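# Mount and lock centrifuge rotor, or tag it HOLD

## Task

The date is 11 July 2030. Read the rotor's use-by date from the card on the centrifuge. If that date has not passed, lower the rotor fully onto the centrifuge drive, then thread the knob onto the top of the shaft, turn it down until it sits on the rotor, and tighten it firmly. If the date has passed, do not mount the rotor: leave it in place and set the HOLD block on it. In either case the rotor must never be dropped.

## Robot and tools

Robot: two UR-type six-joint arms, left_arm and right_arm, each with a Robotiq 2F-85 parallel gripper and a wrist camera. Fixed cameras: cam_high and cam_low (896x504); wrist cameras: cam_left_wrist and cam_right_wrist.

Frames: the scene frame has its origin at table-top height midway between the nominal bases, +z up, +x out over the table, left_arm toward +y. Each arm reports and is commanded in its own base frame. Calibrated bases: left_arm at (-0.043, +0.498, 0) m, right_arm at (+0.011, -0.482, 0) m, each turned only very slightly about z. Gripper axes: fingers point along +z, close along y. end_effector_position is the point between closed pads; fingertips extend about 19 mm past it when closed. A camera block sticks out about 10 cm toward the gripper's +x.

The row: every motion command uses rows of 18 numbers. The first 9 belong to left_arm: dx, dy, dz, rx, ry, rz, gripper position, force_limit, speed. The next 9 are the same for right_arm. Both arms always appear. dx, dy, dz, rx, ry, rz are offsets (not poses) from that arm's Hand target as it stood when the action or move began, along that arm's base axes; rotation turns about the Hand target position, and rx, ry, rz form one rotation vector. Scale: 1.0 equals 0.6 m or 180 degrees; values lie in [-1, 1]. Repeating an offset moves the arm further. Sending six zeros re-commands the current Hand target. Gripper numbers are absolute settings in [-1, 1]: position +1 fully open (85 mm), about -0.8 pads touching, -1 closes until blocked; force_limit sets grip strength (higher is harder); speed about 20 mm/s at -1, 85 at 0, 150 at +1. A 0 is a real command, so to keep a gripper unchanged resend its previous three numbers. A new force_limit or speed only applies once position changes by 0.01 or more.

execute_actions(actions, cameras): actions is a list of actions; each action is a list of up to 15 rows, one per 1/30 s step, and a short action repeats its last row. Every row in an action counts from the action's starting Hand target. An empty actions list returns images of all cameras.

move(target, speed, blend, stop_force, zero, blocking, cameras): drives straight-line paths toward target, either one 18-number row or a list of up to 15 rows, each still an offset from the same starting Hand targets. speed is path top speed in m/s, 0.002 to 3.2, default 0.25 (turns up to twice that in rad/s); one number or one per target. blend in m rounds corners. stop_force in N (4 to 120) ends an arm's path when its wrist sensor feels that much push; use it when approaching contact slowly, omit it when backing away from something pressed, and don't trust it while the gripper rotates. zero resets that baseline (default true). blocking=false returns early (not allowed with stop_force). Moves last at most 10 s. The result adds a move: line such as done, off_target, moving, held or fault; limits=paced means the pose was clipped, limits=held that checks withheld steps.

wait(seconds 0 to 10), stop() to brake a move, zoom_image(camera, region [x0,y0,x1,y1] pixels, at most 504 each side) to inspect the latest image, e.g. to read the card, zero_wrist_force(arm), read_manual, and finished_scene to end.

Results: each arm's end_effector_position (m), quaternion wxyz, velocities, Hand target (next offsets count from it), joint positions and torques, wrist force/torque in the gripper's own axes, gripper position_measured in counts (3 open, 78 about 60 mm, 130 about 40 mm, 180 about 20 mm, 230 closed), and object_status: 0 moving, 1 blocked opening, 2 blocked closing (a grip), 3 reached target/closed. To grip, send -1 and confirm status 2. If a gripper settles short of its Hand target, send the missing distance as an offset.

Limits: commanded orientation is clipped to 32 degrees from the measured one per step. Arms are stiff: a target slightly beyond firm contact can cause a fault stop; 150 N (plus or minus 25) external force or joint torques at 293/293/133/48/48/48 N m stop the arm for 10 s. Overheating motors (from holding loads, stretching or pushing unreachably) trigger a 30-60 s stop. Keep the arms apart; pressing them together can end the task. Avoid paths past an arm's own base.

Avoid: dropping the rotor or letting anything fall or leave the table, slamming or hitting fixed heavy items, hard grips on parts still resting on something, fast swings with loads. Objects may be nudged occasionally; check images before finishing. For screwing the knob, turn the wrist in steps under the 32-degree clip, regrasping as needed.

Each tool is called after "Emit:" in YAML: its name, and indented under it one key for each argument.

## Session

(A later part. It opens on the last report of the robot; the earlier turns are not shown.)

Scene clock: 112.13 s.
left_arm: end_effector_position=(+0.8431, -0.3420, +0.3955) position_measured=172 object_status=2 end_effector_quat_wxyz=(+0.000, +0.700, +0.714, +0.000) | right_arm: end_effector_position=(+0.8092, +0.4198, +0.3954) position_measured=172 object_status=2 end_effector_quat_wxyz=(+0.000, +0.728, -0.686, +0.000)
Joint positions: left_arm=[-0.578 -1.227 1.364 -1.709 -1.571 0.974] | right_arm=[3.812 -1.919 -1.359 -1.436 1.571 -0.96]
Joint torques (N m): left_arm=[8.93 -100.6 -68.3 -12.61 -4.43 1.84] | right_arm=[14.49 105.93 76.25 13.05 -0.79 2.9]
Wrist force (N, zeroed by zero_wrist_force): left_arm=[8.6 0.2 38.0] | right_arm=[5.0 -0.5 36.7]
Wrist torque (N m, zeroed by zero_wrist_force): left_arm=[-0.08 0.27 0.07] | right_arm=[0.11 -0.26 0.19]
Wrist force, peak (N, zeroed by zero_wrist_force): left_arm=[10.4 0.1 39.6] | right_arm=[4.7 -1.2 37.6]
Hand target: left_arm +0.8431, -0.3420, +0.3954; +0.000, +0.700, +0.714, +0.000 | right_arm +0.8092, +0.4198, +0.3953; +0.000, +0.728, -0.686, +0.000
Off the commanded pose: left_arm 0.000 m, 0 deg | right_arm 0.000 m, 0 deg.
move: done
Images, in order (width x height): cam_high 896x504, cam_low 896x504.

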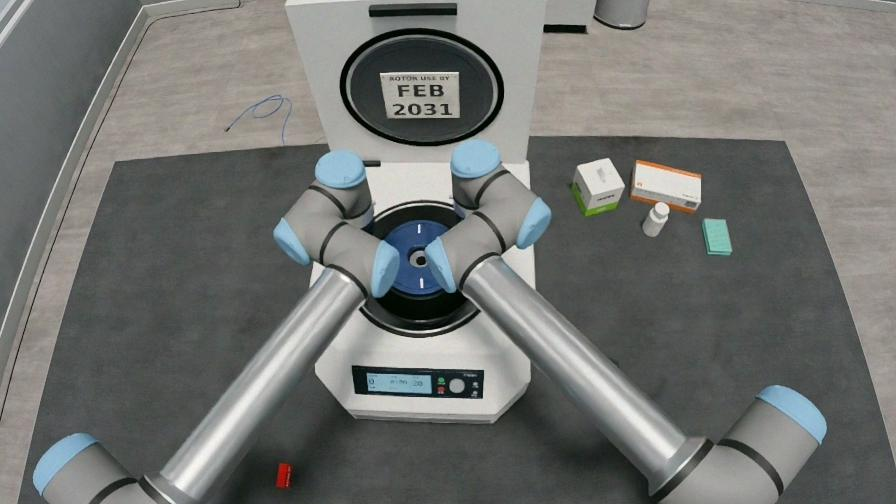

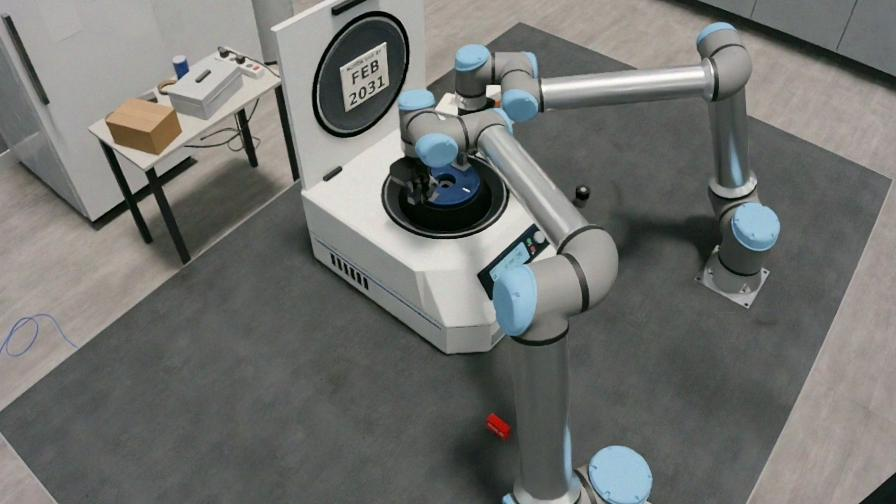

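Emit:
move:
  target: [0,0,-0.05,0,0,0,-0.97,0.6,-1,0,0,-0.05,0,0,0,-0.97,0.6,-1]
  speed: 0.03

Emit:
move:
  target: [0,-0.0004,-0.0333,0,0,0,-0.97,0.6,-1,0,0.0004,-0.0333,0,0,0,-0.97,0.6,-1]
  speed: 0.015
  stop_force: 12

Scene clock: 114.00 s.
left_arm: end_effector_position=(+0.8431, -0.3420, +0.3655) position_measured=172 object_status=2 end_effector_quat_wxyz=(+0.000, +0.700, +0.714, +0.000) | right_arm: end_effector_position=(+0.8092, +0.4198, +0.3654) position_measured=172 object_status=2 end_effector_quat_wxyz=(+0.000, +0.728, -0.686, +0.000)
Joint positions: left_arm=[-0.578 -1.219 1.406 -1.759 -1.571 0.974] | right_arm=[3.812 -1.927 -1.401 -1.386 1.571 -0.96]
Joint torques (N m): left_arm=[8.26 -97.63 -64.26 -12.44 -4.3 1.31] | right_arm=[6.07 109.47 76.14 12.44 -0.78 2.6]
Wrist force (N, zeroed by zero_wrist_force): left_arm=[11.4 0.3 34.3] | right_arm=[-0.4 -1.6 38.5]
Wrist torque (N m, zeroed by zero_wrist_force): left_arm=[-0.06 0.26 0.13] | right_arm=[0.09 -0.17 0.25]
Wrist force, peak (N, zeroed by zero_wrist_force): left_arm=[8.6 0.0 37.9] | right_arm=[0.0 -2.1 39.0]
Hand target: left_arm +0.8431, -0.3420, +0.3654; +0.000, +0.700, +0.714, +0.000 | right_arm +0.8092, +0.4198, +0.3653; +0.000, +0.728, -0.686, +0.000
Off the commanded pose: left_arm 0.000 m, 0 deg | right_arm 0.000 m, 0 deg.
move: done

Scene clock: 116.23 s.
left_arm: end_effector_position=(+0.8431, -0.3423, +0.3454) position_measured=172 object_status=2 end_effector_quat_wxyz=(+0.000, +0.700, +0.714, +0.000) | right_arm: end_effector_position=(+0.8092, +0.4201, +0.3454) position_measured=172 object_status=2 end_effector_quat_wxyz=(+0.000, +0.728, -0.686, +0.000)
Joint positions: left_arm=[-0.578 -1.212 1.432 -1.792 -1.571 0.974] | right_arm=[3.812 -1.933 -1.427 -1.352 1.571 -0.96]
Joint torques (N m): left_arm=[-41.84 -95.03 -66.31 -14.83 -3.7 -2.53] | right_arm=[18.96 108.63 75.5 13.12 -0.99 3.48]
Wrist force (N, zeroed by zero_wrist_force): left_arm=[22.5 -0.5 32.5] | right_arm=[6.9 -0.9 38.3]
Wrist torque (N m, zeroed by zero_wrist_force): left_arm=[-0.11 0.15 0.23] | right_arm=[0.23 -0.33 0.22]
Wrist force, peak (N, zeroed by zero_wrist_force): left_arm=[22.7 -0.3 32.6] | right_arm=[5.7 -1.6 38.6]
Hand target: left_arm +0.8431, -0.3423, +0.3454; +0.000, +0.700, +0.714, +0.000 | right_arm +0.8092, +0.4201, +0.3454; +0.000, +0.728, -0.686, +0.000
Off the commanded pose: left_arm 0.000 m, 0 deg | right_arm 0.000 m, 0 deg.
move: done

Emit:
move:
  target: [0,0.0013,-0.0333,0,0,0,-0.97,0.6,-1,0,0.0003,-0.0333,0,0,0,-0.97,0.6,-1]
  speed: 0.015
  stop_force: 12

Scene clock: 119.00 s.
left_arm: end_effector_position=(+0.8431, -0.3415, +0.3257) position_measured=172 object_status=2 end_effector_quat_wxyz=(+0.000, +0.700, +0.714, +0.000) | right_arm: end_effector_position=(+0.8092, +0.4203, +0.3260) position_measured=172 object_status=2 end_effector_quat_wxyz=(+0.000, +0.728, -0.686, +0.000)
Joint positions: left_arm=[-0.577 -1.205 1.458 -1.825 -1.571 0.975] | right_arm=[3.813 -1.941 -1.451 -1.32 1.571 -0.96]
Joint torques (N m): left_arm=[7.71 -101.32 -72.58 -5.72 -3.21 1.33] | right_arm=[10.56 113.92 81.28 4.51 -0.79 2.9]
Wrist force (N, zeroed by zero_wrist_force): left_arm=[7.5 -2.8 19.9] | right_arm=[0.0 2.6 26.0]
Wrist torque (N m, zeroed by zero_wrist_force): left_arm=[-0.10 0.39 -0.11] | right_arm=[0.31 -0.02 0.19]
Wrist force, peak (N, zeroed by zero_wrist_force): left_arm=[-1.4 1.9 41.0] | right_arm=[6.6 -0.6 38.5]
Hand target: left_arm +0.8431, -0.3415, +0.3258; +0.000, +0.700, +0.714, +0.000 | right_arm +0.8092, +0.4203, +0.3260; +0.000, +0.728, -0.686, +0.000 (not the last commanded pose)
Off the commanded pose: left_arm 0.000 m, 0 deg | right_arm 0.001 m, 0 deg.
move: contact (left_arm, right_arm)

Emit:
wait:
  seconds: 0.1
  cameras: ["cam_high","cam_low","cam_left_wrist","cam_right_wrist"]

Emit:
zoom_image:
  camera: "cam_high"
  region: [370, 210, 490, 320]

Emit:
zoom_image:
  camera: "cam_low"
  region: [370, 120, 520, 250]

Scene clock: 119.63 s.
left_arm: end_effector_position=(+0.8431, -0.3415, +0.3258) position_measured=172 object_status=2 end_effector_quat_wxyz=(+0.000, +0.700, +0.714, +0.000) | right_arm: end_effector_position=(+0.8092, +0.4203, +0.3260) position_measured=172 object_status=2 end_effector_quat_wxyz=(+0.000, +0.728, -0.686, +0.000)
Joint positions: left_arm=[-0.577 -1.205 1.458 -1.825 -1.571 0.975] | right_arm=[3.813 -1.941 -1.451 -1.32 1.571 -0.96]
Joint torques (N m): left_arm=[2.83 -105.73 -74.86 -5.96 -3.3 1.17] | right_arm=[9 114.86 80.64 4.48 -1.3 2.61]
Wrist force (N, zeroed by zero_wrist_force): left_arm=[7.1 -2.7 20.4] | right_arm=[0.4 2.6 26.1]
Wrist torque (N m, zeroed by zero_wrist_force): left_arm=[-0.13 0.42 -0.13] | right_arm=[0.32 -0.06 0.19]
Wrist force, peak (N, zeroed by zero_wrist_force): left_arm=[7.1 -2.7 20.4] | right_arm=[0.4 2.6 26.1]
Hand target: left_arm +0.8431, -0.3415, +0.3258; +0.000, +0.700, +0.714, +0.000 | right_arm +0.8092, +0.4203, +0.3260; +0.000, +0.728, -0.686, +0.000 (not the last commanded pose)
Tool commands: left_gripper/position=-0.97 left_gripper/force_limit=+0.6 left_gripper/speed=-1.0 right_gripper/position=-0.97 right_gripper/force_limit=+0.6 right_gripper/speed=-1.0
Off the commanded pose: left_arm 0.000 m, 0 deg | right_arm 0.001 m, 0 deg.
wait: 0.10 s; at rest from the start
camera_calibration:
cam_left_wrist: T_world_to_cam=[[0.999987, 0.000420254, -0.00506181, -0.831292], [0.00224531, -0.930486, 0.36632, -0.421123], [-0.00455599, -0.366326, -0.930475, 0.307222], [0, 0, 0, 1]] pos_world=[0.833626, -0.278956, 0.43592]
cam_right_wrist: T_world_to_cam=[[-0.998669, -0.0437891, 0.0272451, 0.81987], [-0.0316071, 0.937112, 0.347595, -0.461196], [-0.0407525, 0.346271, -0.937249, 0.319141], [0, 0, 0, 1]] pos_world=[0.817208, 0.357584, 0.437086]

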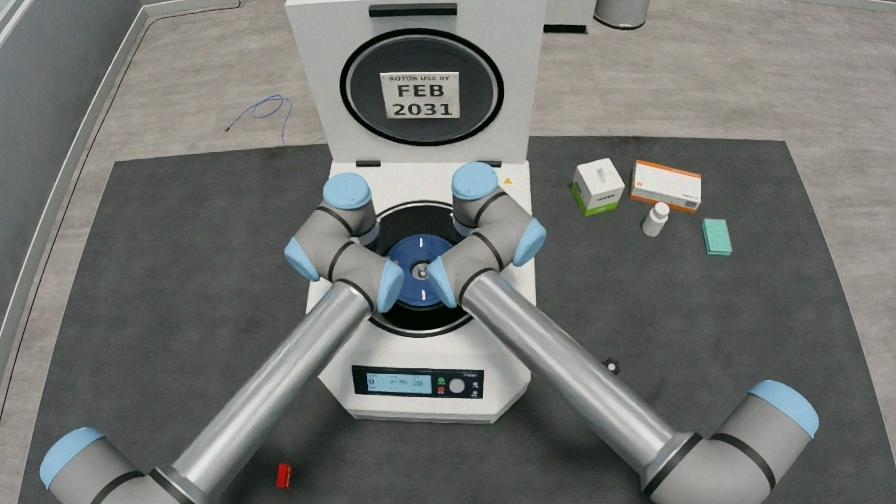

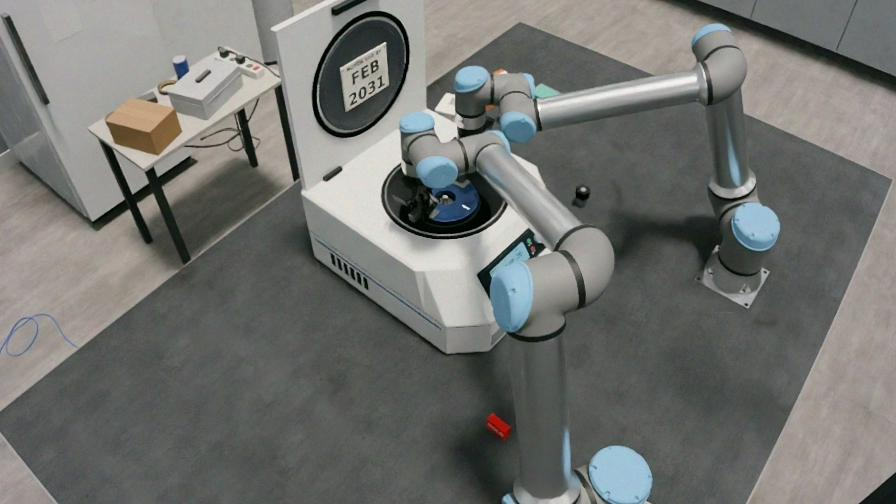

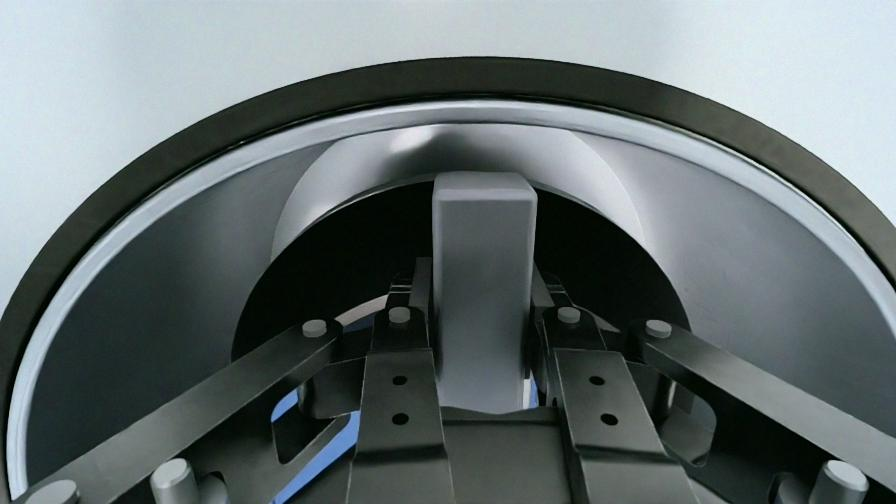

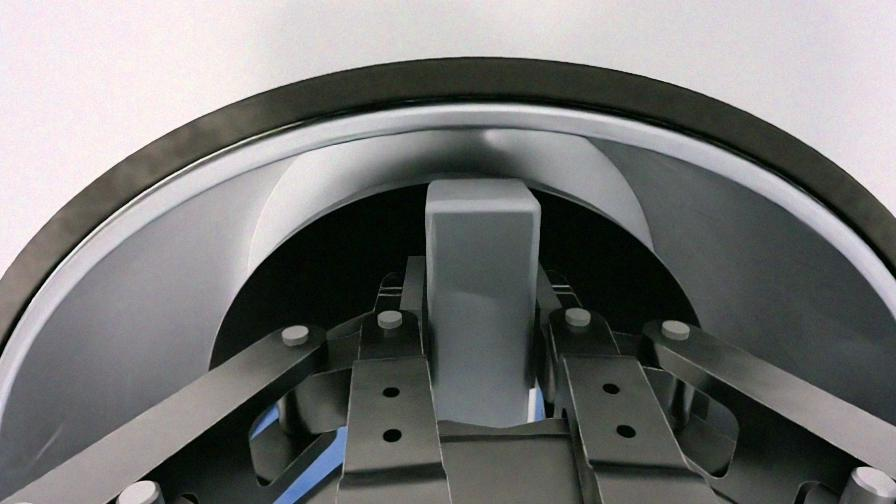

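Scaled by 4.200 from the camera's 896x504 image, which has a finer 1280x720 frame.

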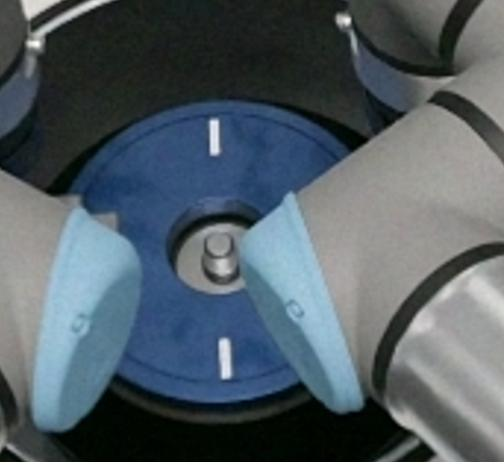

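Scaled by 3.360 from the camera's 896x504 image, which has a finer 1280x720 frame.

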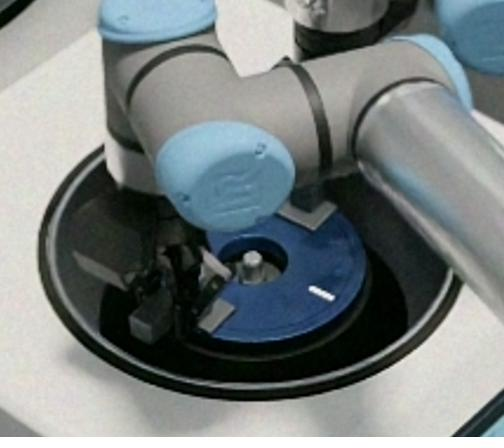

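Emit:
move:
  target: [-0.0107,0,-0.001,0,0,0.0167,-0.97,0.6,-1,0.0107,0,-0.0014,0,0,0.0167,-0.97,0.6,-1]
  speed: 0.02

Scene clock: 122.33 s.
left_arm: end_effector_position=(+0.8367, -0.3416, +0.3252) position_measured=172 object_status=2 end_effector_quat_wxyz=(+0.001, +0.682, +0.732, +0.000) | right_arm: end_effector_position=(+0.8156, +0.4203, +0.3252) position_measured=172 object_status=2 end_effector_quat_wxyz=(+0.000, +0.746, -0.666, +0.000)
Joint positions: left_arm=[-0.581 -1.214 1.472 -1.83 -1.571 0.918] | right_arm=[3.808 -1.951 -1.439 -1.323 1.571 -1.016]
Joint torques (N m): left_arm=[-14.74 -100.24 -42.76 -9.57 0.62 -2.64] | right_arm=[-23.64 73.48 59.77 1.46 -5.95 -4.88]
Wrist force (N, zeroed by zero_wrist_force): left_arm=[-2.1 -12.4 -1.1] | right_arm=[-9.8 6.7 -1.4]
Wrist torque (N m, zeroed by zero_wrist_force): left_arm=[-0.11 0.44 0.53] | right_arm=[0.17 0.11 0.66]
Wrist force, peak (N, zeroed by zero_wrist_force): left_arm=[6.3 -2.4 26.4] | right_arm=[0.7 1.5 29.1]
Hand target: left_arm +0.8367, -0.3415, +0.3252; +0.000, +0.681, +0.732, +0.000 | right_arm +0.8156, +0.4203, +0.3252; +0.000, +0.746, -0.666, +0.000
Off the commanded pose: left_arm 0.000 m, 0 deg | right_arm 0.000 m, 0 deg.
move: done

Emit:
move:
  target: [0.0213,0,0,0,0,-0.0333,-0.97,0.6,-1,-0.0213,0,0,0,0,-0.0333,-0.97,0.6,-1]
  speed: 0.02

Scene clock: 125.83 s.
left_arm: end_effector_position=(+0.8495, -0.3415, +0.3252) position_measured=172 object_status=2 end_effector_quat_wxyz=(+0.000, +0.719, +0.695, +0.000) | right_arm: end_effector_position=(+0.8028, +0.4203, +0.3252) position_measured=172 object_status=2 end_effector_quat_wxyz=(+0.000, +0.710, -0.704, +0.000)
Joint positions: left_arm=[-0.574 -1.195 1.445 -1.822 -1.571 1.031] | right_arm=[3.817 -1.932 -1.465 -1.315 1.571 -0.903]
Joint torques (N m): left_arm=[1.41 -57.67 -62.02 -6.72 -5.12 1.9] | right_arm=[17.2 78.54 45.52 12.74 1.98 3.32]
Wrist force (N, zeroed by zero_wrist_force): left_arm=[22.0 -11.3 -7.9] | right_arm=[15.5 15.9 -16.3]
Wrist torque (N m, zeroed by zero_wrist_force): left_arm=[-0.03 0.18 -0.49] | right_arm=[0.10 -0.01 -0.32]
Wrist force, peak (N, zeroed by zero_wrist_force): left_arm=[22.4 -12.4 -9.5] | right_arm=[15.7 16.8 -16.1]
Hand target: left_arm +0.8495, -0.3415, +0.3252; +0.000, +0.719, +0.695, +0.000 | right_arm +0.8028, +0.4203, +0.3252; +0.000, +0.710, -0.704, +0.000
Off the commanded pose: left_arm 0.000 m, 0 deg | right_arm 0.000 m, 0 deg.
move: done

Emit:
move:
  target:
    - [-0.001,0,0.025,0,0,0,-0.97,0.6,-1,-0.001,0,0.025,0,0,0,-0.97,0.6,-1]
    - [-0.0543,-0.0052,0.025,0,0,0.0833,-0.97,0.6,-1,0.0523,0.0075,0.025,0,0,0.0833,-0.97,0.6,-1]
  speed: 0.04

Scene clock: 131.53 s.
left_arm: end_effector_position=(+0.8169, -0.3447, +0.3402) position_measured=172 object_status=2 end_effector_quat_wxyz=(+0.001, +0.622, +0.783, +0.000) | right_arm: end_effector_position=(+0.8342, +0.4248, +0.3402) position_measured=172 object_status=2 end_effector_quat_wxyz=(+0.000, +0.796, -0.606, +0.000)
Joint positions: left_arm=[-0.597 -1.248 1.491 -1.815 -1.571 0.746] | right_arm=[3.8 -1.976 -1.377 -1.36 1.571 -1.182]
Joint torques (N m): left_arm=[-27.3 -140.34 -70.02 -13.25 -2.36 -3.18] | right_arm=[3.45 107.43 82.16 3.5 6.42 -4.72]
Wrist force (N, zeroed by zero_wrist_force): left_arm=[4.8 1.2 45.2] | right_arm=[13.2 -8.5 31.2]
Wrist torque (N m, zeroed by zero_wrist_force): left_arm=[-0.74 0.32 0.73] | right_arm=[0.94 -0.13 0.72]
Wrist force, peak (N, zeroed by zero_wrist_force): left_arm=[55.7 3.0 42.4] | right_arm=[58.9 -5.0 34.5]
Hand target: left_arm +0.8169, -0.3446, +0.3402; +0.000, +0.622, +0.783, +0.000 | right_arm +0.8342, +0.4248, +0.3402; +0.000, +0.796, -0.606, +0.000
Off the commanded pose: left_arm 0.000 m, 0 deg | right_arm 0.000 m, 0 deg.
move: done

Emit:
move:
  target: [0,0,-0.03,0,0,0,-0.97,0.6,-1,0,0,-0.03,0,0,0,-0.97,0.6,-1]
  speed: 0.01
  stop_force: 10

Scene clock: 134.03 s.
left_arm: end_effector_position=(+0.8169, -0.3447, +0.3308) position_measured=172 object_status=2 end_effector_quat_wxyz=(+0.000, +0.622, +0.783, +0.000) | right_arm: end_effector_position=(+0.8342, +0.4248, +0.3306) position_measured=172 object_status=2 end_effector_quat_wxyz=(+0.000, +0.796, -0.606, +0.000)
Joint positions: left_arm=[-0.597 -1.244 1.503 -1.831 -1.571 0.746] | right_arm=[3.8 -1.979 -1.389 -1.345 1.571 -1.182]
Joint torques (N m): left_arm=[-6.58 -124.47 -83.57 -6.2 -0.59 -2.33] | right_arm=[16.03 116.14 76.25 2.5 0.51 -4.6]
Wrist force (N, zeroed by zero_wrist_force): left_arm=[1.2 0.2 37.9] | right_arm=[8.2 -7.2 24.2]
Wrist torque (N m, zeroed by zero_wrist_force): left_arm=[-0.77 0.40 0.70] | right_arm=[0.92 -0.11 0.67]
Wrist force, peak (N, zeroed by zero_wrist_force): left_arm=[3.6 1.2 45.6] | right_arm=[12.7 -8.6 31.6]
Hand target: left_arm +0.8169, -0.3447, +0.3308; +0.000, +0.622, +0.783, +0.000 (not the last commanded pose) | right_arm +0.8342, +0.4248, +0.3306; +0.000, +0.796, -0.606, +0.000 (not the last commanded pose)
Off the commanded pose: left_arm 0.009 m, 0 deg | right_arm 0.008 m, 0 deg.
move: contact (left_arm, right_arm)

Emit:
move:
  target:
    - [0,0,0.008,0,0,0,-0.97,0.6,-1,0,0,0.008,0,0,0,-0.97,0.6,-1]
    - [0.0533,0.0052,0.008,0,0,-0.0833,-0.97,0.6,-1,-0.0533,-0.0075,0.008,0,0,-0.0833,-0.97,0.6,-1]
    - [0.0533,0.0052,-0.0025,0,0,-0.0833,-0.97,0.6,-1,-0.0533,-0.0075,-0.0025,0,0,-0.0833,-0.97,0.6,-1]
  speed: [0.03,0.04,0.02]

Scene clock: 139.17 s.
left_arm: end_effector_position=(+0.8489, -0.3416, +0.3294) position_measured=172 object_status=2 end_effector_quat_wxyz=(+0.000, +0.719, +0.695, +0.000) | right_arm: end_effector_position=(+0.8022, +0.4203, +0.3293) position_measured=172 object_status=2 end_effector_quat_wxyz=(+0.000, +0.710, -0.704, +0.000)
Joint positions: left_arm=[-0.574 -1.197 1.441 -1.815 -1.571 1.03] | right_arm=[3.818 -1.93 -1.461 -1.322 1.571 -0.903]
Joint torques (N m): left_arm=[9.13 -105.94 -67.7 -11.51 -3.13 2.26] | right_arm=[15.02 102.33 72.28 13.3 -1.19 3.59]
Wrist force (N, zeroed by zero_wrist_force): left_arm=[6.0 5.6 41.2] | right_arm=[8.2 -0.9 33.3]
Wrist torque (N m, zeroed by zero_wrist_force): left_arm=[-0.50 0.46 -0.49] | right_arm=[0.52 -0.12 -0.30]
Wrist force, peak (N, zeroed by zero_wrist_force): left_arm=[55.2 3.4 42.3] | right_arm=[56.6 -3.5 34.3]
Hand target: left_arm +0.8489, -0.3416, +0.3293; +0.000, +0.719, +0.695, +0.000 | right_arm +0.8022, +0.4203, +0.3291; +0.000, +0.710, -0.704, +0.000
Off the commanded pose: left_arm 0.000 m, 0 deg | right_arm 0.000 m, 0 deg.
move: done

Emit:
move:
  target: [0,0,-0.015,0,0,0,-0.97,0.6,-1,0,0,-0.015,0,0,0,-0.97,0.6,-1]
  speed: 0.008
  stop_force: 12

Scene clock: 141.17 s.
left_arm: end_effector_position=(+0.8489, -0.3415, +0.3259) position_measured=172 object_status=2 end_effector_quat_wxyz=(+0.001, +0.719, +0.695, +0.000) | right_arm: end_effector_position=(+0.8022, +0.4203, +0.3258) position_measured=172 object_status=2 end_effector_quat_wxyz=(+0.000, +0.710, -0.704, +0.000)
Joint positions: left_arm=[-0.574 -1.196 1.445 -1.821 -1.571 1.03] | right_arm=[3.818 -1.931 -1.466 -1.316 1.571 -0.903]
Joint torques (N m): left_arm=[-20.42 -120.75 -79.43 -5.78 -1.93 0.94] | right_arm=[5.74 106.5 78.78 5.08 -1.56 3.35]
Wrist force (N, zeroed by zero_wrist_force): left_arm=[8.4 1.6 30.0] | right_arm=[6.0 3.0 22.6]
Wrist torque (N m, zeroed by zero_wrist_force): left_arm=[-0.42 0.40 -0.40] | right_arm=[0.61 -0.04 -0.25]
Wrist force, peak (N, zeroed by zero_wrist_force): left_arm=[5.6 6.3 41.5] | right_arm=[8.8 -0.8 33.1]
Hand target: left_arm +0.8489, -0.3415, +0.3259; +0.001, +0.719, +0.695, +0.000 (not the last commanded pose) | right_arm +0.8022, +0.4203, +0.3258; +0.000, +0.710, -0.704, +0.000 (not the last commanded pose)
Off the commanded pose: left_arm 0.006 m, 0 deg | right_arm 0.006 m, 0 deg.
move: contact (left_arm, right_arm)

Emit:
move:
  target:
    - [0,0.0003,-0.0016,0,0,0,-0.97,0.6,-1,0,-0.0003,-0.0016,0,0,0,-0.97,0.6,-1]
    - [0,0.0003,-0.0016,0,0,0,0.8,0.6,-0.8,0,-0.0003,-0.0016,0,0,0,0.8,0.6,-0.8]
  speed: 0.02
  cameras: ["cam_left_wrist","cam_right_wrist"]

Scene clock: 144.63 s.
left_arm: end_effector_position=(+0.8489, -0.3414, +0.3249) position_measured=28 object_status=0 end_effector_quat_wxyz=(+0.001, +0.719, +0.695, +0.000) | right_arm: end_effector_position=(+0.8022, +0.4201, +0.3248) position_measured=28 object_status=0 end_effector_quat_wxyz=(+0.000, +0.710, -0.704, +0.000)
Joint positions: left_arm=[-0.574 -1.196 1.447 -1.823 -1.571 1.03] | right_arm=[3.817 -1.931 -1.467 -1.314 1.571 -0.903]
Joint torques (N m): left_arm=[8.4 -67.32 -40.13 -1.57 -2.54 -1.57] | right_arm=[-3.92 74.2 49.78 2.09 -1.79 -3.81]
Wrist force (N, zeroed by zero_wrist_force): left_arm=[-2.1 -0.7 -1.8] | right_arm=[-2.0 0.2 0.3]
Wrist torque (N m, zeroed by zero_wrist_force): left_arm=[-0.11 0.41 0.00] | right_arm=[0.04 0.30 0.01]
Wrist force, peak (N, zeroed by zero_wrist_force): left_arm=[8.4 2.0 30.3] | right_arm=[6.4 3.1 22.9]
Hand target: left_arm +0.8489, -0.3414, +0.3249; +0.001, +0.719, +0.695, +0.000 | right_arm +0.8022, +0.4201, +0.3248; +0.000, +0.710, -0.704, +0.000
Off the commanded pose: left_arm 0.000 m, 0 deg | right_arm 0.000 m, 0 deg.
move: done
camera_calibration:
cam_left_wrist: T_world_to_cam=[[0.99865, -0.0516937, -0.00503619, -0.853689], [-0.0462572, -0.929318, 0.366372, -0.379112], [-0.0236193, -0.365645, -0.930455, 0.322986], [0, 0, 0, 1]] pos_world=[0.842629, -0.278348, 0.43512]
cam_right_wrist: T_world_to_cam=[[-0.999595, 0.00829648, 0.0272236, 0.791832], [0.0172482, 0.937476, 0.347621, -0.500216], [-0.0226375, 0.34795, -0.93724, 0.302545], [0, 0, 0, 1]] pos_world=[0.806988, 0.3571, 0.435886]
Images, in order (width x height): cam_left_wrist 896x504, cam_right_wrist 896x504.

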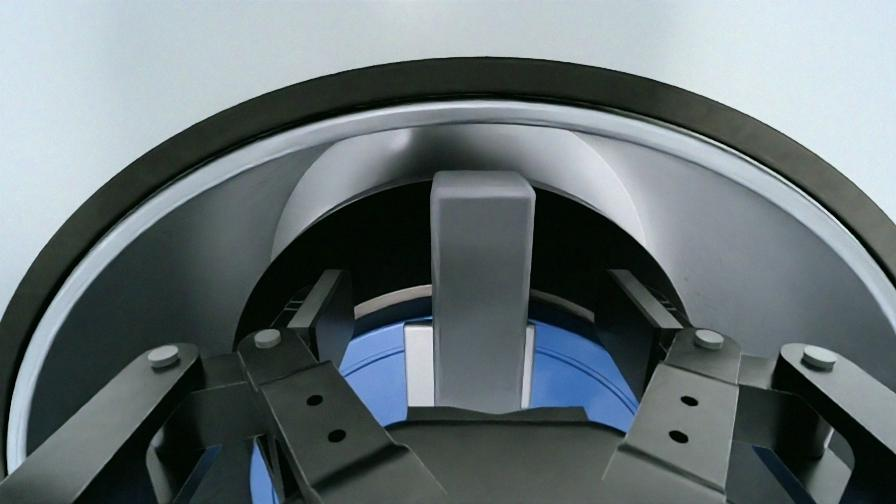

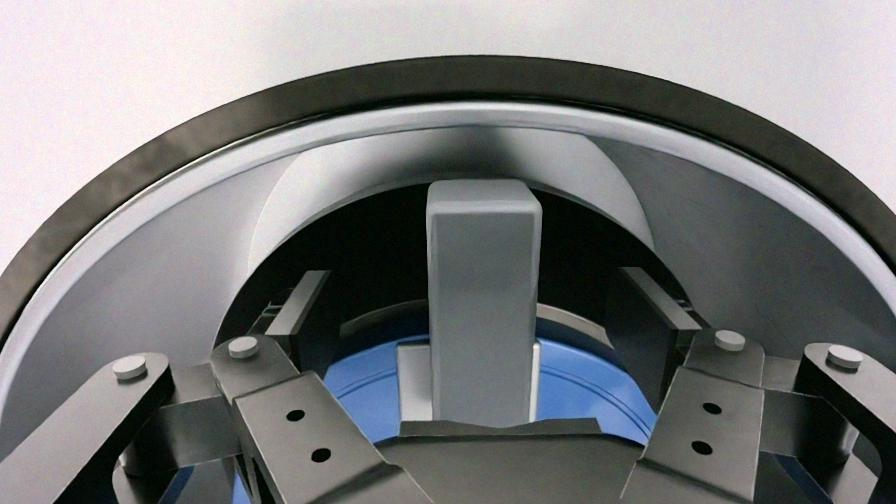

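Emit:
move:
  target:
    - [0,0,0.2,0,0,0,0.8,0.6,-0.8,0,0,0.2,0,0,0,1,0.6,1]
    - [0,0.15,0.3,0,0,0,0.8,0.6,-0.8,-0.245,-0.6617,0.1,0,0,0.497,1,0.6,1]
    - [0,0.15,0.3,0,0,0,0.8,0.6,-0.8,-0.245,-0.6617,-0.11,0,0,0.497,1,0.6,1]
  blend: [0.03,0.05,0]
  speed: [0.1,0.3,0.2]
  cameras: ["all"]

Emit:
zoom_image:
  camera: "cam_high"
  region: [370, 210, 490, 320]

Emit:
zoom_image:
  camera: "cam_right_wrist"
  region: [380, 200, 520, 340]

Scene clock: 150.27 s.
left_arm: end_effector_position=(+0.8489, -0.2514, +0.5049) position_measured=28 object_status=3 end_effector_quat_wxyz=(+0.001, +0.719, +0.695, +0.000) | right_arm: end_effector_position=(+0.6552, +0.0231, +0.2589) position_measured=3 object_status=3 end_effector_quat_wxyz=(+0.000, +1.000, -0.001, +0.000)
Joint positions: left_arm=[-0.486 -1.278 1.241 -1.534 -1.571 1.118] | right_arm=[3.446 -1.568 -2.027 -1.117 1.57 -2.836]
Joint torques (N m): left_arm=[18.65 -98.81 -59.72 -1.5 -3.02 1.86] | right_arm=[-11.98 36.1 42.41 8.97 1.91 -4.68]
Wrist force (N, zeroed by zero_wrist_force): left_arm=[-2.0 -1.3 -1.6] | right_arm=[-1.8 0.5 0.2]
Wrist torque (N m, zeroed by zero_wrist_force): left_arm=[-0.20 0.41 0.01] | right_arm=[0.09 0.26 0.27]
Wrist force, peak (N, zeroed by zero_wrist_force): left_arm=[-2.7 -1.4 -2.0] | right_arm=[-3.3 -0.4 -0.6]
Hand target: left_arm +0.8489, -0.2514, +0.5049; +0.001, +0.719, +0.695, +0.000 | right_arm +0.6552, +0.0231, +0.2588; +0.000, +1.000, -0.001, +0.000
Off the commanded pose: left_arm 0.000 m, 0 deg | right_arm 0.000 m, 0 deg.
move: done
camera_calibration:
cam_left_wrist: T_world_to_cam=[[0.99865, -0.0516937, -0.00503619, -0.84813], [-0.0462572, -0.929318, 0.366372, -0.36142], [-0.0236193, -0.365645, -0.930455, 0.523376], [0, 0, 0, 1]] pos_world=[0.842629, -0.188348, 0.61512]
cam_right_wrist: T_world_to_cam=[[-0.0177266, -0.999474, 0.0271708, 0.0299344], [-0.937275, 0.0260734, 0.347615, 0.543977], [-0.34814, -0.0193044, -0.937244, 0.597383], [0, 0, 0, 1]] pos_world=[0.71836, 0.0272674, 0.369986]

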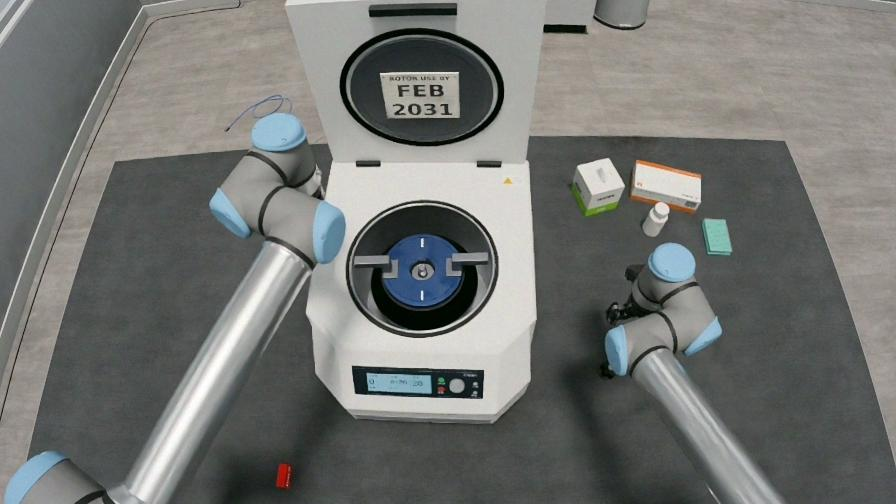

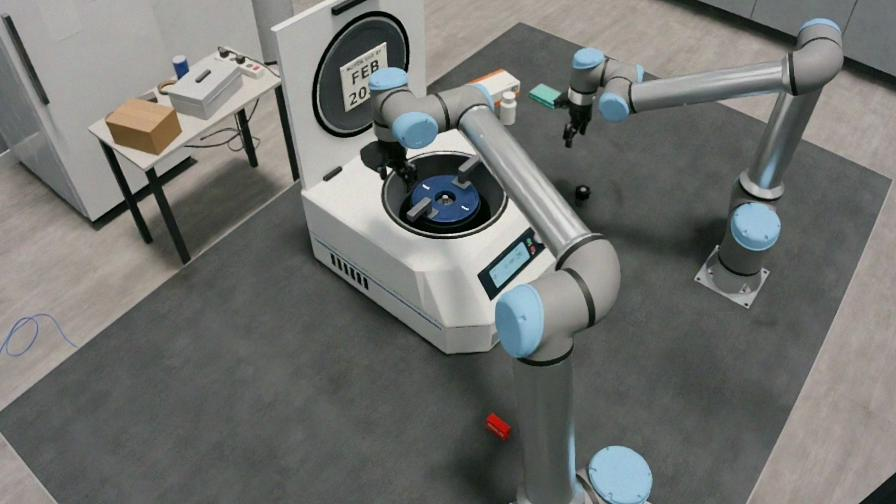

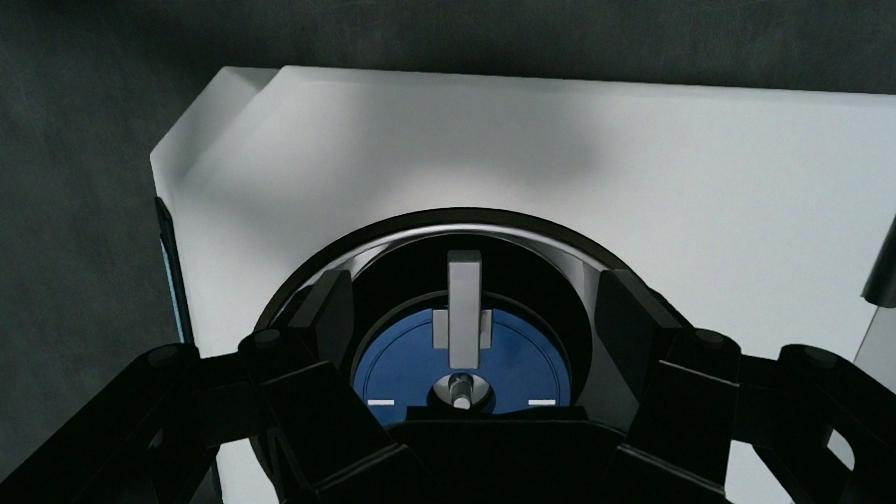

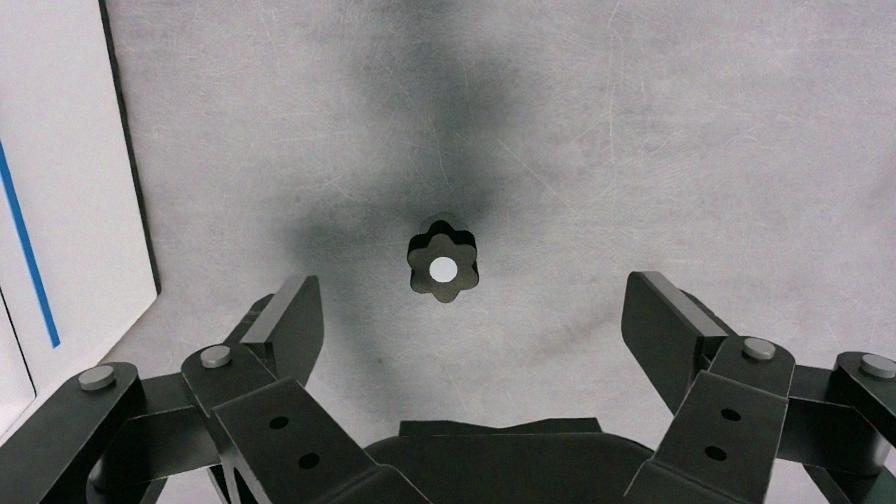

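Scaled by 4.200 from the camera's 896x504 image, which has a finer 1280x720 frame.

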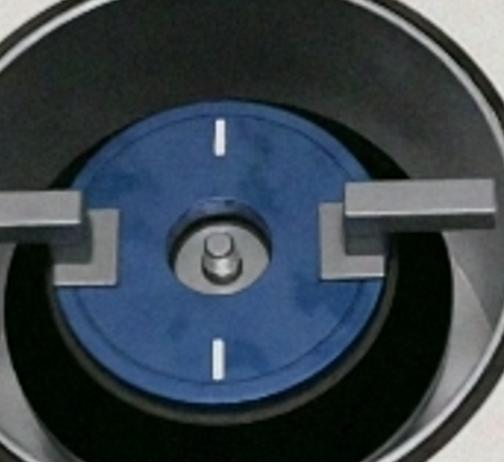

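Scaled by 3.600 from the camera's 896x504 image, which has a finer 1280x720 frame.

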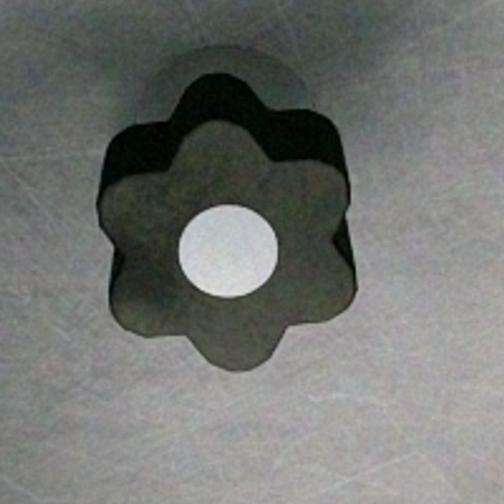

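Emit:
move:
  target: [0,0,0,0,0,0,0.8,0.6,-0.8,-0.1163,0.002,-0.2013,0,0,0.0078,1,0.6,1]
  speed: 0.12
  cameras: ["cam_right_wrist","cam_low","cam_high"]

Emit:
zoom_image:
  camera: "cam_low"
  region: [530, 140, 650, 240]

Scene clock: 153.40 s.
left_arm: end_effector_position=(+0.8489, -0.2514, +0.5049) position_measured=28 object_status=3 end_effector_quat_wxyz=(+0.001, +0.719, +0.695, +0.000) | right_arm: end_effector_position=(+0.5855, +0.0243, +0.1381) position_measured=3 object_status=3 end_effector_quat_wxyz=(+0.000, +1.000, +0.011, +0.000)
Joint positions: left_arm=[-0.486 -1.278 1.241 -1.534 -1.571 1.118] | right_arm=[3.485 -1.579 -2.269 -0.864 1.57 -2.821]
Joint torques (N m): left_arm=[17.22 -98.44 -58.91 -1.63 -3.09 1.74] | right_arm=[11.9 30.41 36.92 8.84 -1.55 3.19]
Wrist force (N, zeroed by zero_wrist_force): left_arm=[-1.8 -1.4 -1.2] | right_arm=[-2.0 0.0 0.4]
Wrist torque (N m, zeroed by zero_wrist_force): left_arm=[-0.22 0.37 0.01] | right_arm=[-0.03 0.34 0.04]
Wrist force, peak (N, zeroed by zero_wrist_force): left_arm=[-2.5 -1.2 -1.8] | right_arm=[-2.5 0.3 1.6]
Hand target: left_arm +0.8489, -0.2514, +0.5049; +0.001, +0.719, +0.695, +0.000 | right_arm +0.5855, +0.0243, +0.1380; +0.000, +1.000, +0.011, +0.000
Off the commanded pose: left_arm 0.000 m, 0 deg | right_arm 0.000 m, 0 deg.
move: done
camera_calibration:
cam_right_wrist: T_world_to_cam=[[0.00672611, -0.999611, 0.0270793, 0.0189007], [-0.937617, 0.00310898, 0.347656, 0.521285], [-0.347605, -0.0277284, -0.937231, 0.459785], [0, 0, 0, 1]] pos_world=[0.648463, 0.0300218, 0.249185]
Images, in order (width x height): cam_high 896x504, cam_low 896x504, cam_right_wrist 896x504.

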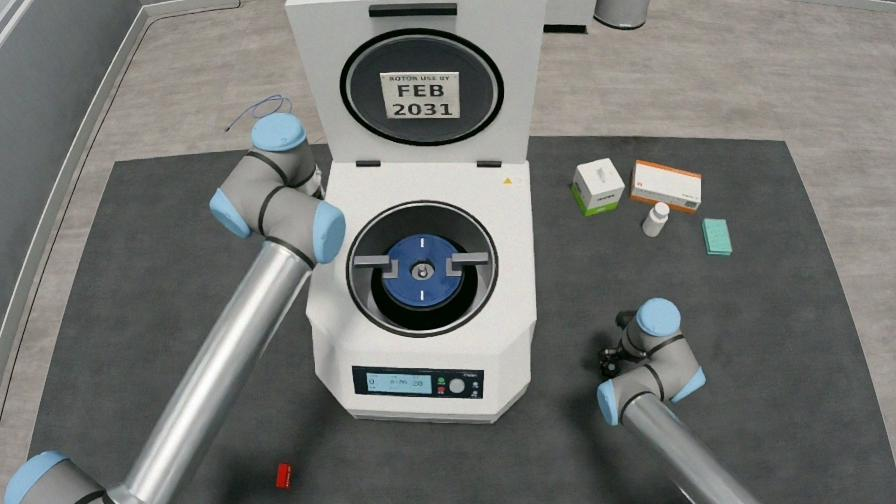

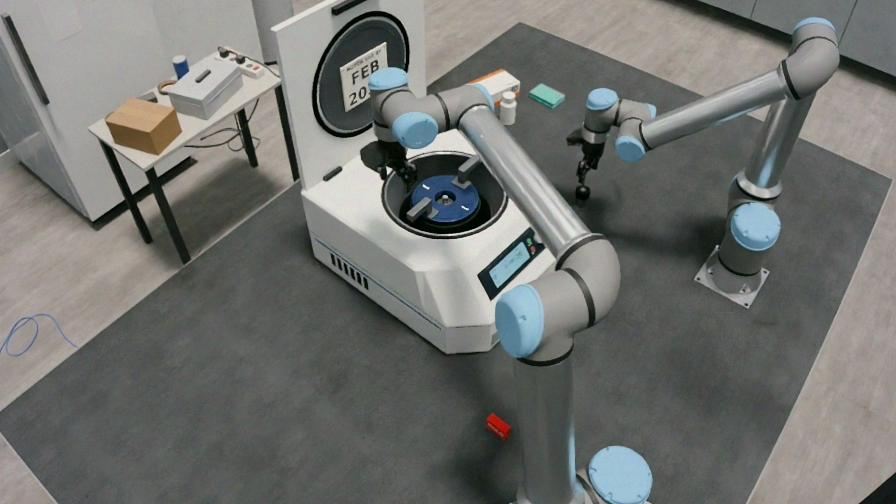

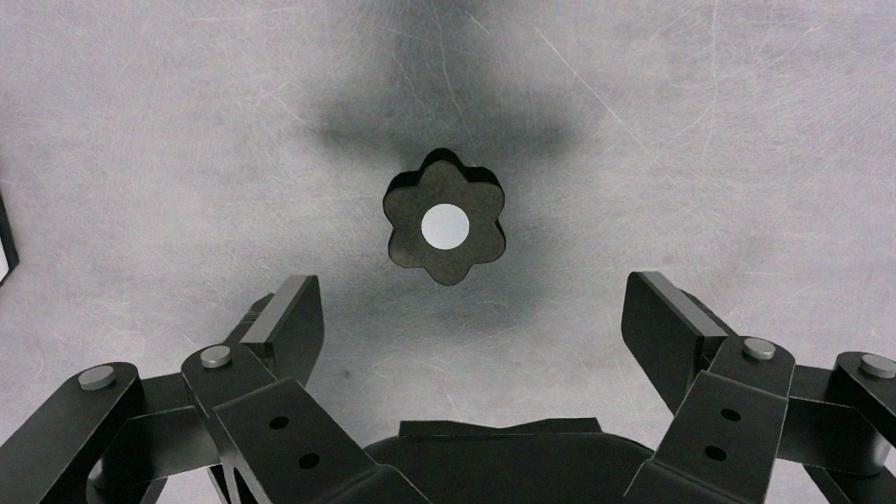

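Scaled by 4.200 from the camera's 896x504 image, which has a finer 1280x720 frame.

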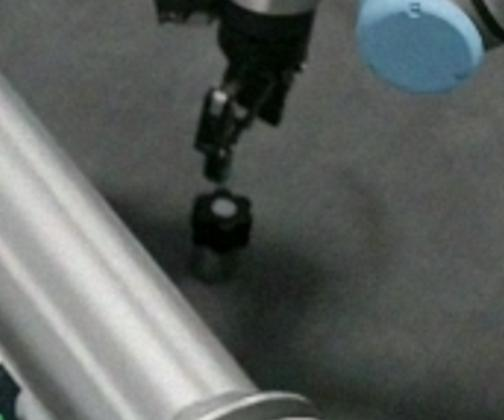

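Emit:
move:
  target:
    - [0,0,0,0,0,0,0.8,0.6,-0.8,0.0058,0.0017,-0.155,0,0,0,1,0.6,1]
    - [0,0,0,0,0,0,0.8,0.6,-0.8,0.0058,0.0017,-0.155,0,0,0,-1,0.0,-1]
  speed: 0.1
  cameras: ["cam_right_wrist"]

Scene clock: 158.07 s.
left_arm: end_effector_position=(+0.8489, -0.2514, +0.5049) position_measured=28 object_status=3 end_effector_quat_wxyz=(+0.001, +0.719, +0.695, +0.000) | right_arm: end_effector_position=(+0.5890, +0.0253, +0.0451) position_measured=110 object_status=0 end_effector_quat_wxyz=(+0.000, +1.000, +0.011, +0.000)
Joint positions: left_arm=[-0.486 -1.278 1.241 -1.534 -1.571 1.118] | right_arm=[3.485 -1.733 -2.333 -0.646 1.57 -2.821]
Joint torques (N m): left_arm=[18.22 -97.88 -59.23 -1.6 -3.35 1.73] | right_arm=[-11.24 38.32 27.63 2.86 -0.18 -4.72]
Wrist force (N, zeroed by zero_wrist_force): left_arm=[-2.1 -1.4 -1.2] | right_arm=[-15.4 0.7 -35.1]
Wrist torque (N m, zeroed by zero_wrist_force): left_arm=[-0.21 0.42 0.00] | right_arm=[0.05 0.44 0.01]
Wrist force, peak (N, zeroed by zero_wrist_force): left_arm=[-2.2 -1.8 -1.6] | right_arm=[-15.4 0.7 -35.1]
Hand target: left_arm +0.8489, -0.2514, +0.5049; +0.001, +0.719, +0.695, +0.000 | right_arm +0.5889, +0.0253, +0.0450; +0.000, +1.000, +0.011, +0.000
Off the commanded pose: left_arm 0.000 m, 0 deg | right_arm 0.000 m, 0 deg.
move: done
camera_calibration:
cam_right_wrist: T_world_to_cam=[[0.00666813, -0.999608, 0.0272082, 0.0224149], [-0.937617, 0.00320816, 0.347654, 0.556928], [-0.347605, -0.0278291, -0.937228, 0.373777], [0, 0, 0, 1]] pos_world=[0.651962, 0.0310213, 0.156086]
Images, in order (width x height): cam_right_wrist 896x504.

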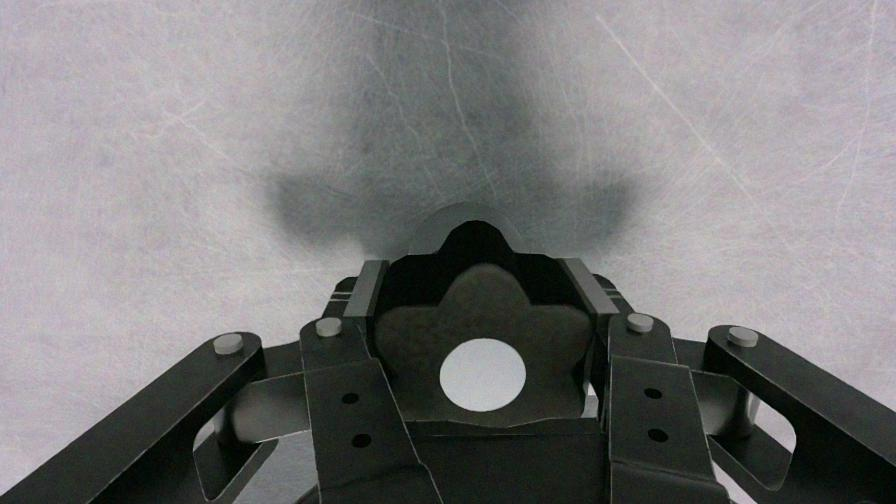

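Emit:
move:
  target:
    - [0,0,0,0,0,0,0.8,0.6,-0.8,0,0,0,0,0,0,0.6,0.0,0.3]
    - [0,0,0,0,0,0,0.8,0.6,-0.8,-0.004,0,0,0,0,0.3333,0.6,0.0,0.3]
    - [0,0,0,0,0,0,0.8,0.6,-0.8,-0.004,0,0,0,0,0.3333,-1,-0.6,-1]
  cameras: ["cam_right_wrist"]

Emit:
move:
  target:
    - [0,0,0,0,0,0,0.8,0.6,-0.8,0,0,0,0,0,0,0.6,0.0,0.3]
    - [0,0,0,0,0,0,0.8,0.6,-0.8,0,0,0,0,0,-0.3333,0.6,0.0,0.3]
    - [0,0,0,0,0,0,0.8,0.6,-0.8,0,0,0,0,0,-0.3333,-1,0.3,-1]
  cameras: ["cam_right_wrist"]

Scene clock: 165.70 s.
left_arm: end_effector_position=(+0.8489, -0.2514, +0.5049) position_measured=28 object_status=3 end_effector_quat_wxyz=(+0.001, +0.719, +0.695, +0.000) | right_arm: end_effector_position=(+0.5866, +0.0253, +0.0451) position_measured=109 object_status=0 end_effector_quat_wxyz=(+0.000, +0.860, +0.510, +0.000)
Joint positions: left_arm=[-0.486 -1.278 1.241 -1.534 -1.571 1.118] | right_arm=[3.486 -1.73 -2.338 -0.645 1.57 -3.867]
Joint torques (N m): left_arm=[17.72 -98.48 -59.08 -1.6 -3.19 1.82] | right_arm=[-10.78 43.5 34.44 2.59 2.88 -4.69]
Wrist force (N, zeroed by zero_wrist_force): left_arm=[-1.9 -1.7 -1.1] | right_arm=[-6.1 -3.8 -14.9]
Wrist torque (N m, zeroed by zero_wrist_force): left_arm=[-0.25 0.39 0.01] | right_arm=[-0.19 0.38 0.27]
Wrist force, peak (N, zeroed by zero_wrist_force): left_arm=[-2.6 -1.2 -1.5] | right_arm=[-15.4 0.7 -35.4]
Hand target: left_arm +0.8489, -0.2514, +0.5049; +0.001, +0.719, +0.695, +0.000 | right_arm +0.5865, +0.0253, +0.0450; +0.000, +0.860, +0.510, +0.000
Off the commanded pose: left_arm 0.000 m, 0 deg | right_arm 0.000 m, 0 deg.
move: done
camera_calibration:
cam_right_wrist: T_world_to_cam=[[0.86899, -0.494078, 0.027255, -0.496233], [-0.47165, -0.810367, 0.347638, 0.301888], [-0.149674, -0.314949, -0.937233, 0.264192], [0, 0, 0, 1]] pos_world=[0.61315, 0.0826696, 0.156186]
Images, in order (width x height): cam_right_wrist 896x504.

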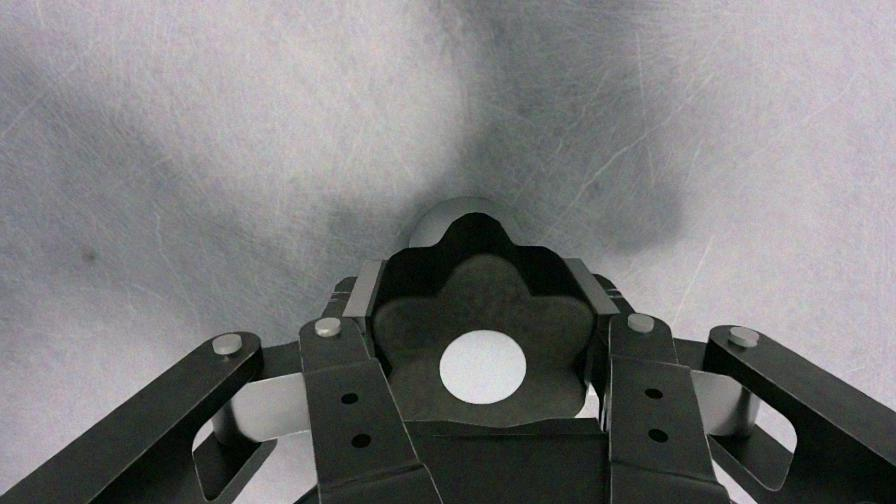

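Scene clock: 170.50 s.
left_arm: end_effector_position=(+0.8489, -0.2514, +0.5049) position_measured=28 object_status=3 end_effector_quat_wxyz=(+0.001, +0.719, +0.695, +0.000) | right_arm: end_effector_position=(+0.5865, +0.0253, +0.0451) position_measured=110 object_status=0 end_effector_quat_wxyz=(+0.000, +1.000, +0.011, +0.000)
Joint positions: left_arm=[-0.486 -1.278 1.241 -1.534 -1.571 1.118] | right_arm=[3.486 -1.73 -2.337 -0.646 1.57 -2.82]
Joint torques (N m): left_arm=[18.4 -97.12 -58.91 -1.76 -3.05 1.65] | right_arm=[7.34 48.89 27.67 1.53 -4.5 3.36]
Wrist force (N, zeroed by zero_wrist_force): left_arm=[-2.4 -1.3 -1.2] | right_arm=[-11.0 0.9 -25.1]
Wrist torque (N m, zeroed by zero_wrist_force): left_arm=[-0.19 0.47 0.00] | right_arm=[0.06 0.29 -0.02]
Wrist force, peak (N, zeroed by zero_wrist_force): left_arm=[-2.2 -1.7 -1.7] | right_arm=[-11.0 0.9 -25.1]
Hand target: left_arm +0.8489, -0.2514, +0.5049; +0.001, +0.719, +0.695, +0.000 | right_arm +0.5865, +0.0253, +0.0450; +0.000, +1.000, +0.011, +0.000
Off the commanded pose: left_arm 0.000 m, 0 deg | right_arm 0.000 m, 0 deg.
move: done
camera_calibration:
cam_right_wrist: T_world_to_cam=[[0.0067609, -0.999608, 0.0271734, 0.0223737], [-0.93765, 0.00310647, 0.347568, 0.554681], [-0.347516, -0.027829, -0.937261, 0.372984], [0, 0, 0, 1]] pos_world=[0.649563, 0.0310216, 0.156186]
Images, in order (width x height): cam_right_wrist 896x504.

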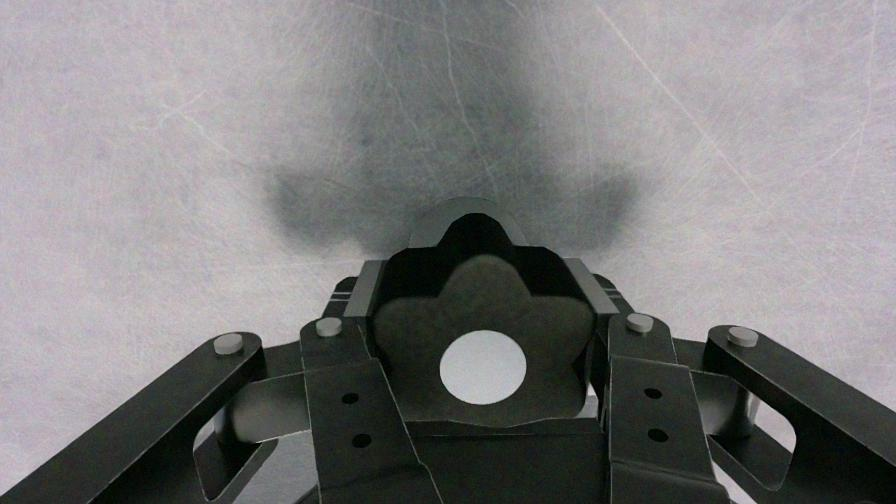

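Emit:
move:
  target: [0,0,0,0,0,0,0.8,0.6,-0.8, 0,0,0.05,0,0,0,-1,0.3,-1]
  speed: 0.08
  cameras: ["cam_right_wrist"]

Scene clock: 173.60 s.
left_arm: end_effector_position=(+0.8489, -0.2514, +0.5049) position_measured=28 object_status=3 end_effector_quat_wxyz=(+0.001, +0.719, +0.695, +0.000) | right_arm: end_effector_position=(+0.5865, +0.0253, +0.0750) position_measured=110 object_status=2 end_effector_quat_wxyz=(+0.000, +1.000, +0.011, +0.000)
Joint positions: left_arm=[-0.486 -1.278 1.241 -1.534 -1.571 1.118] | right_arm=[3.486 -1.678 -2.318 -0.717 1.57 -2.82]
Joint torques (N m): left_arm=[18.53 -97.31 -58.92 -1.81 -2.98 1.66] | right_arm=[2.27 63.08 46.2 2.25 -3.84 0.72]
Wrist force (N, zeroed by zero_wrist_force): left_arm=[-1.9 -1.2 -1.4] | right_arm=[-1.7 -0.5 3.4]
Wrist torque (N m, zeroed by zero_wrist_force): left_arm=[-0.17 0.38 0.01] | right_arm=[-0.11 0.30 0.02]
Wrist force, peak (N, zeroed by zero_wrist_force): left_arm=[-2.3 -1.5 -1.5] | right_arm=[-11.7 1.1 -24.9]
Hand target: left_arm +0.8489, -0.2514, +0.5049; +0.001, +0.719, +0.695, +0.000 | right_arm +0.5865, +0.0253, +0.0750; +0.000, +1.000, +0.011, +0.000
Off the commanded pose: left_arm 0.000 m, 0 deg | right_arm 0.000 m, 0 deg.
move: done
camera_calibration:
cam_right_wrist: T_world_to_cam=[[0.00666813, -0.999608, 0.0272082, 0.0215174], [-0.937617, 0.00320816, 0.347654, 0.544283], [-0.347605, -0.0278291, -0.937228, 0.400963], [0, 0, 0, 1]] pos_world=[0.649562, 0.0309213, 0.185986]
Images, in order (width x height): cam_right_wrist 896x504.

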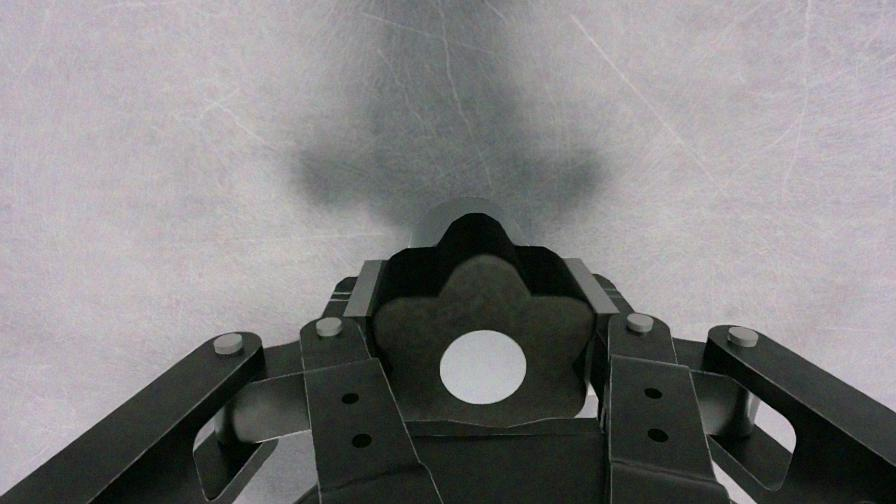

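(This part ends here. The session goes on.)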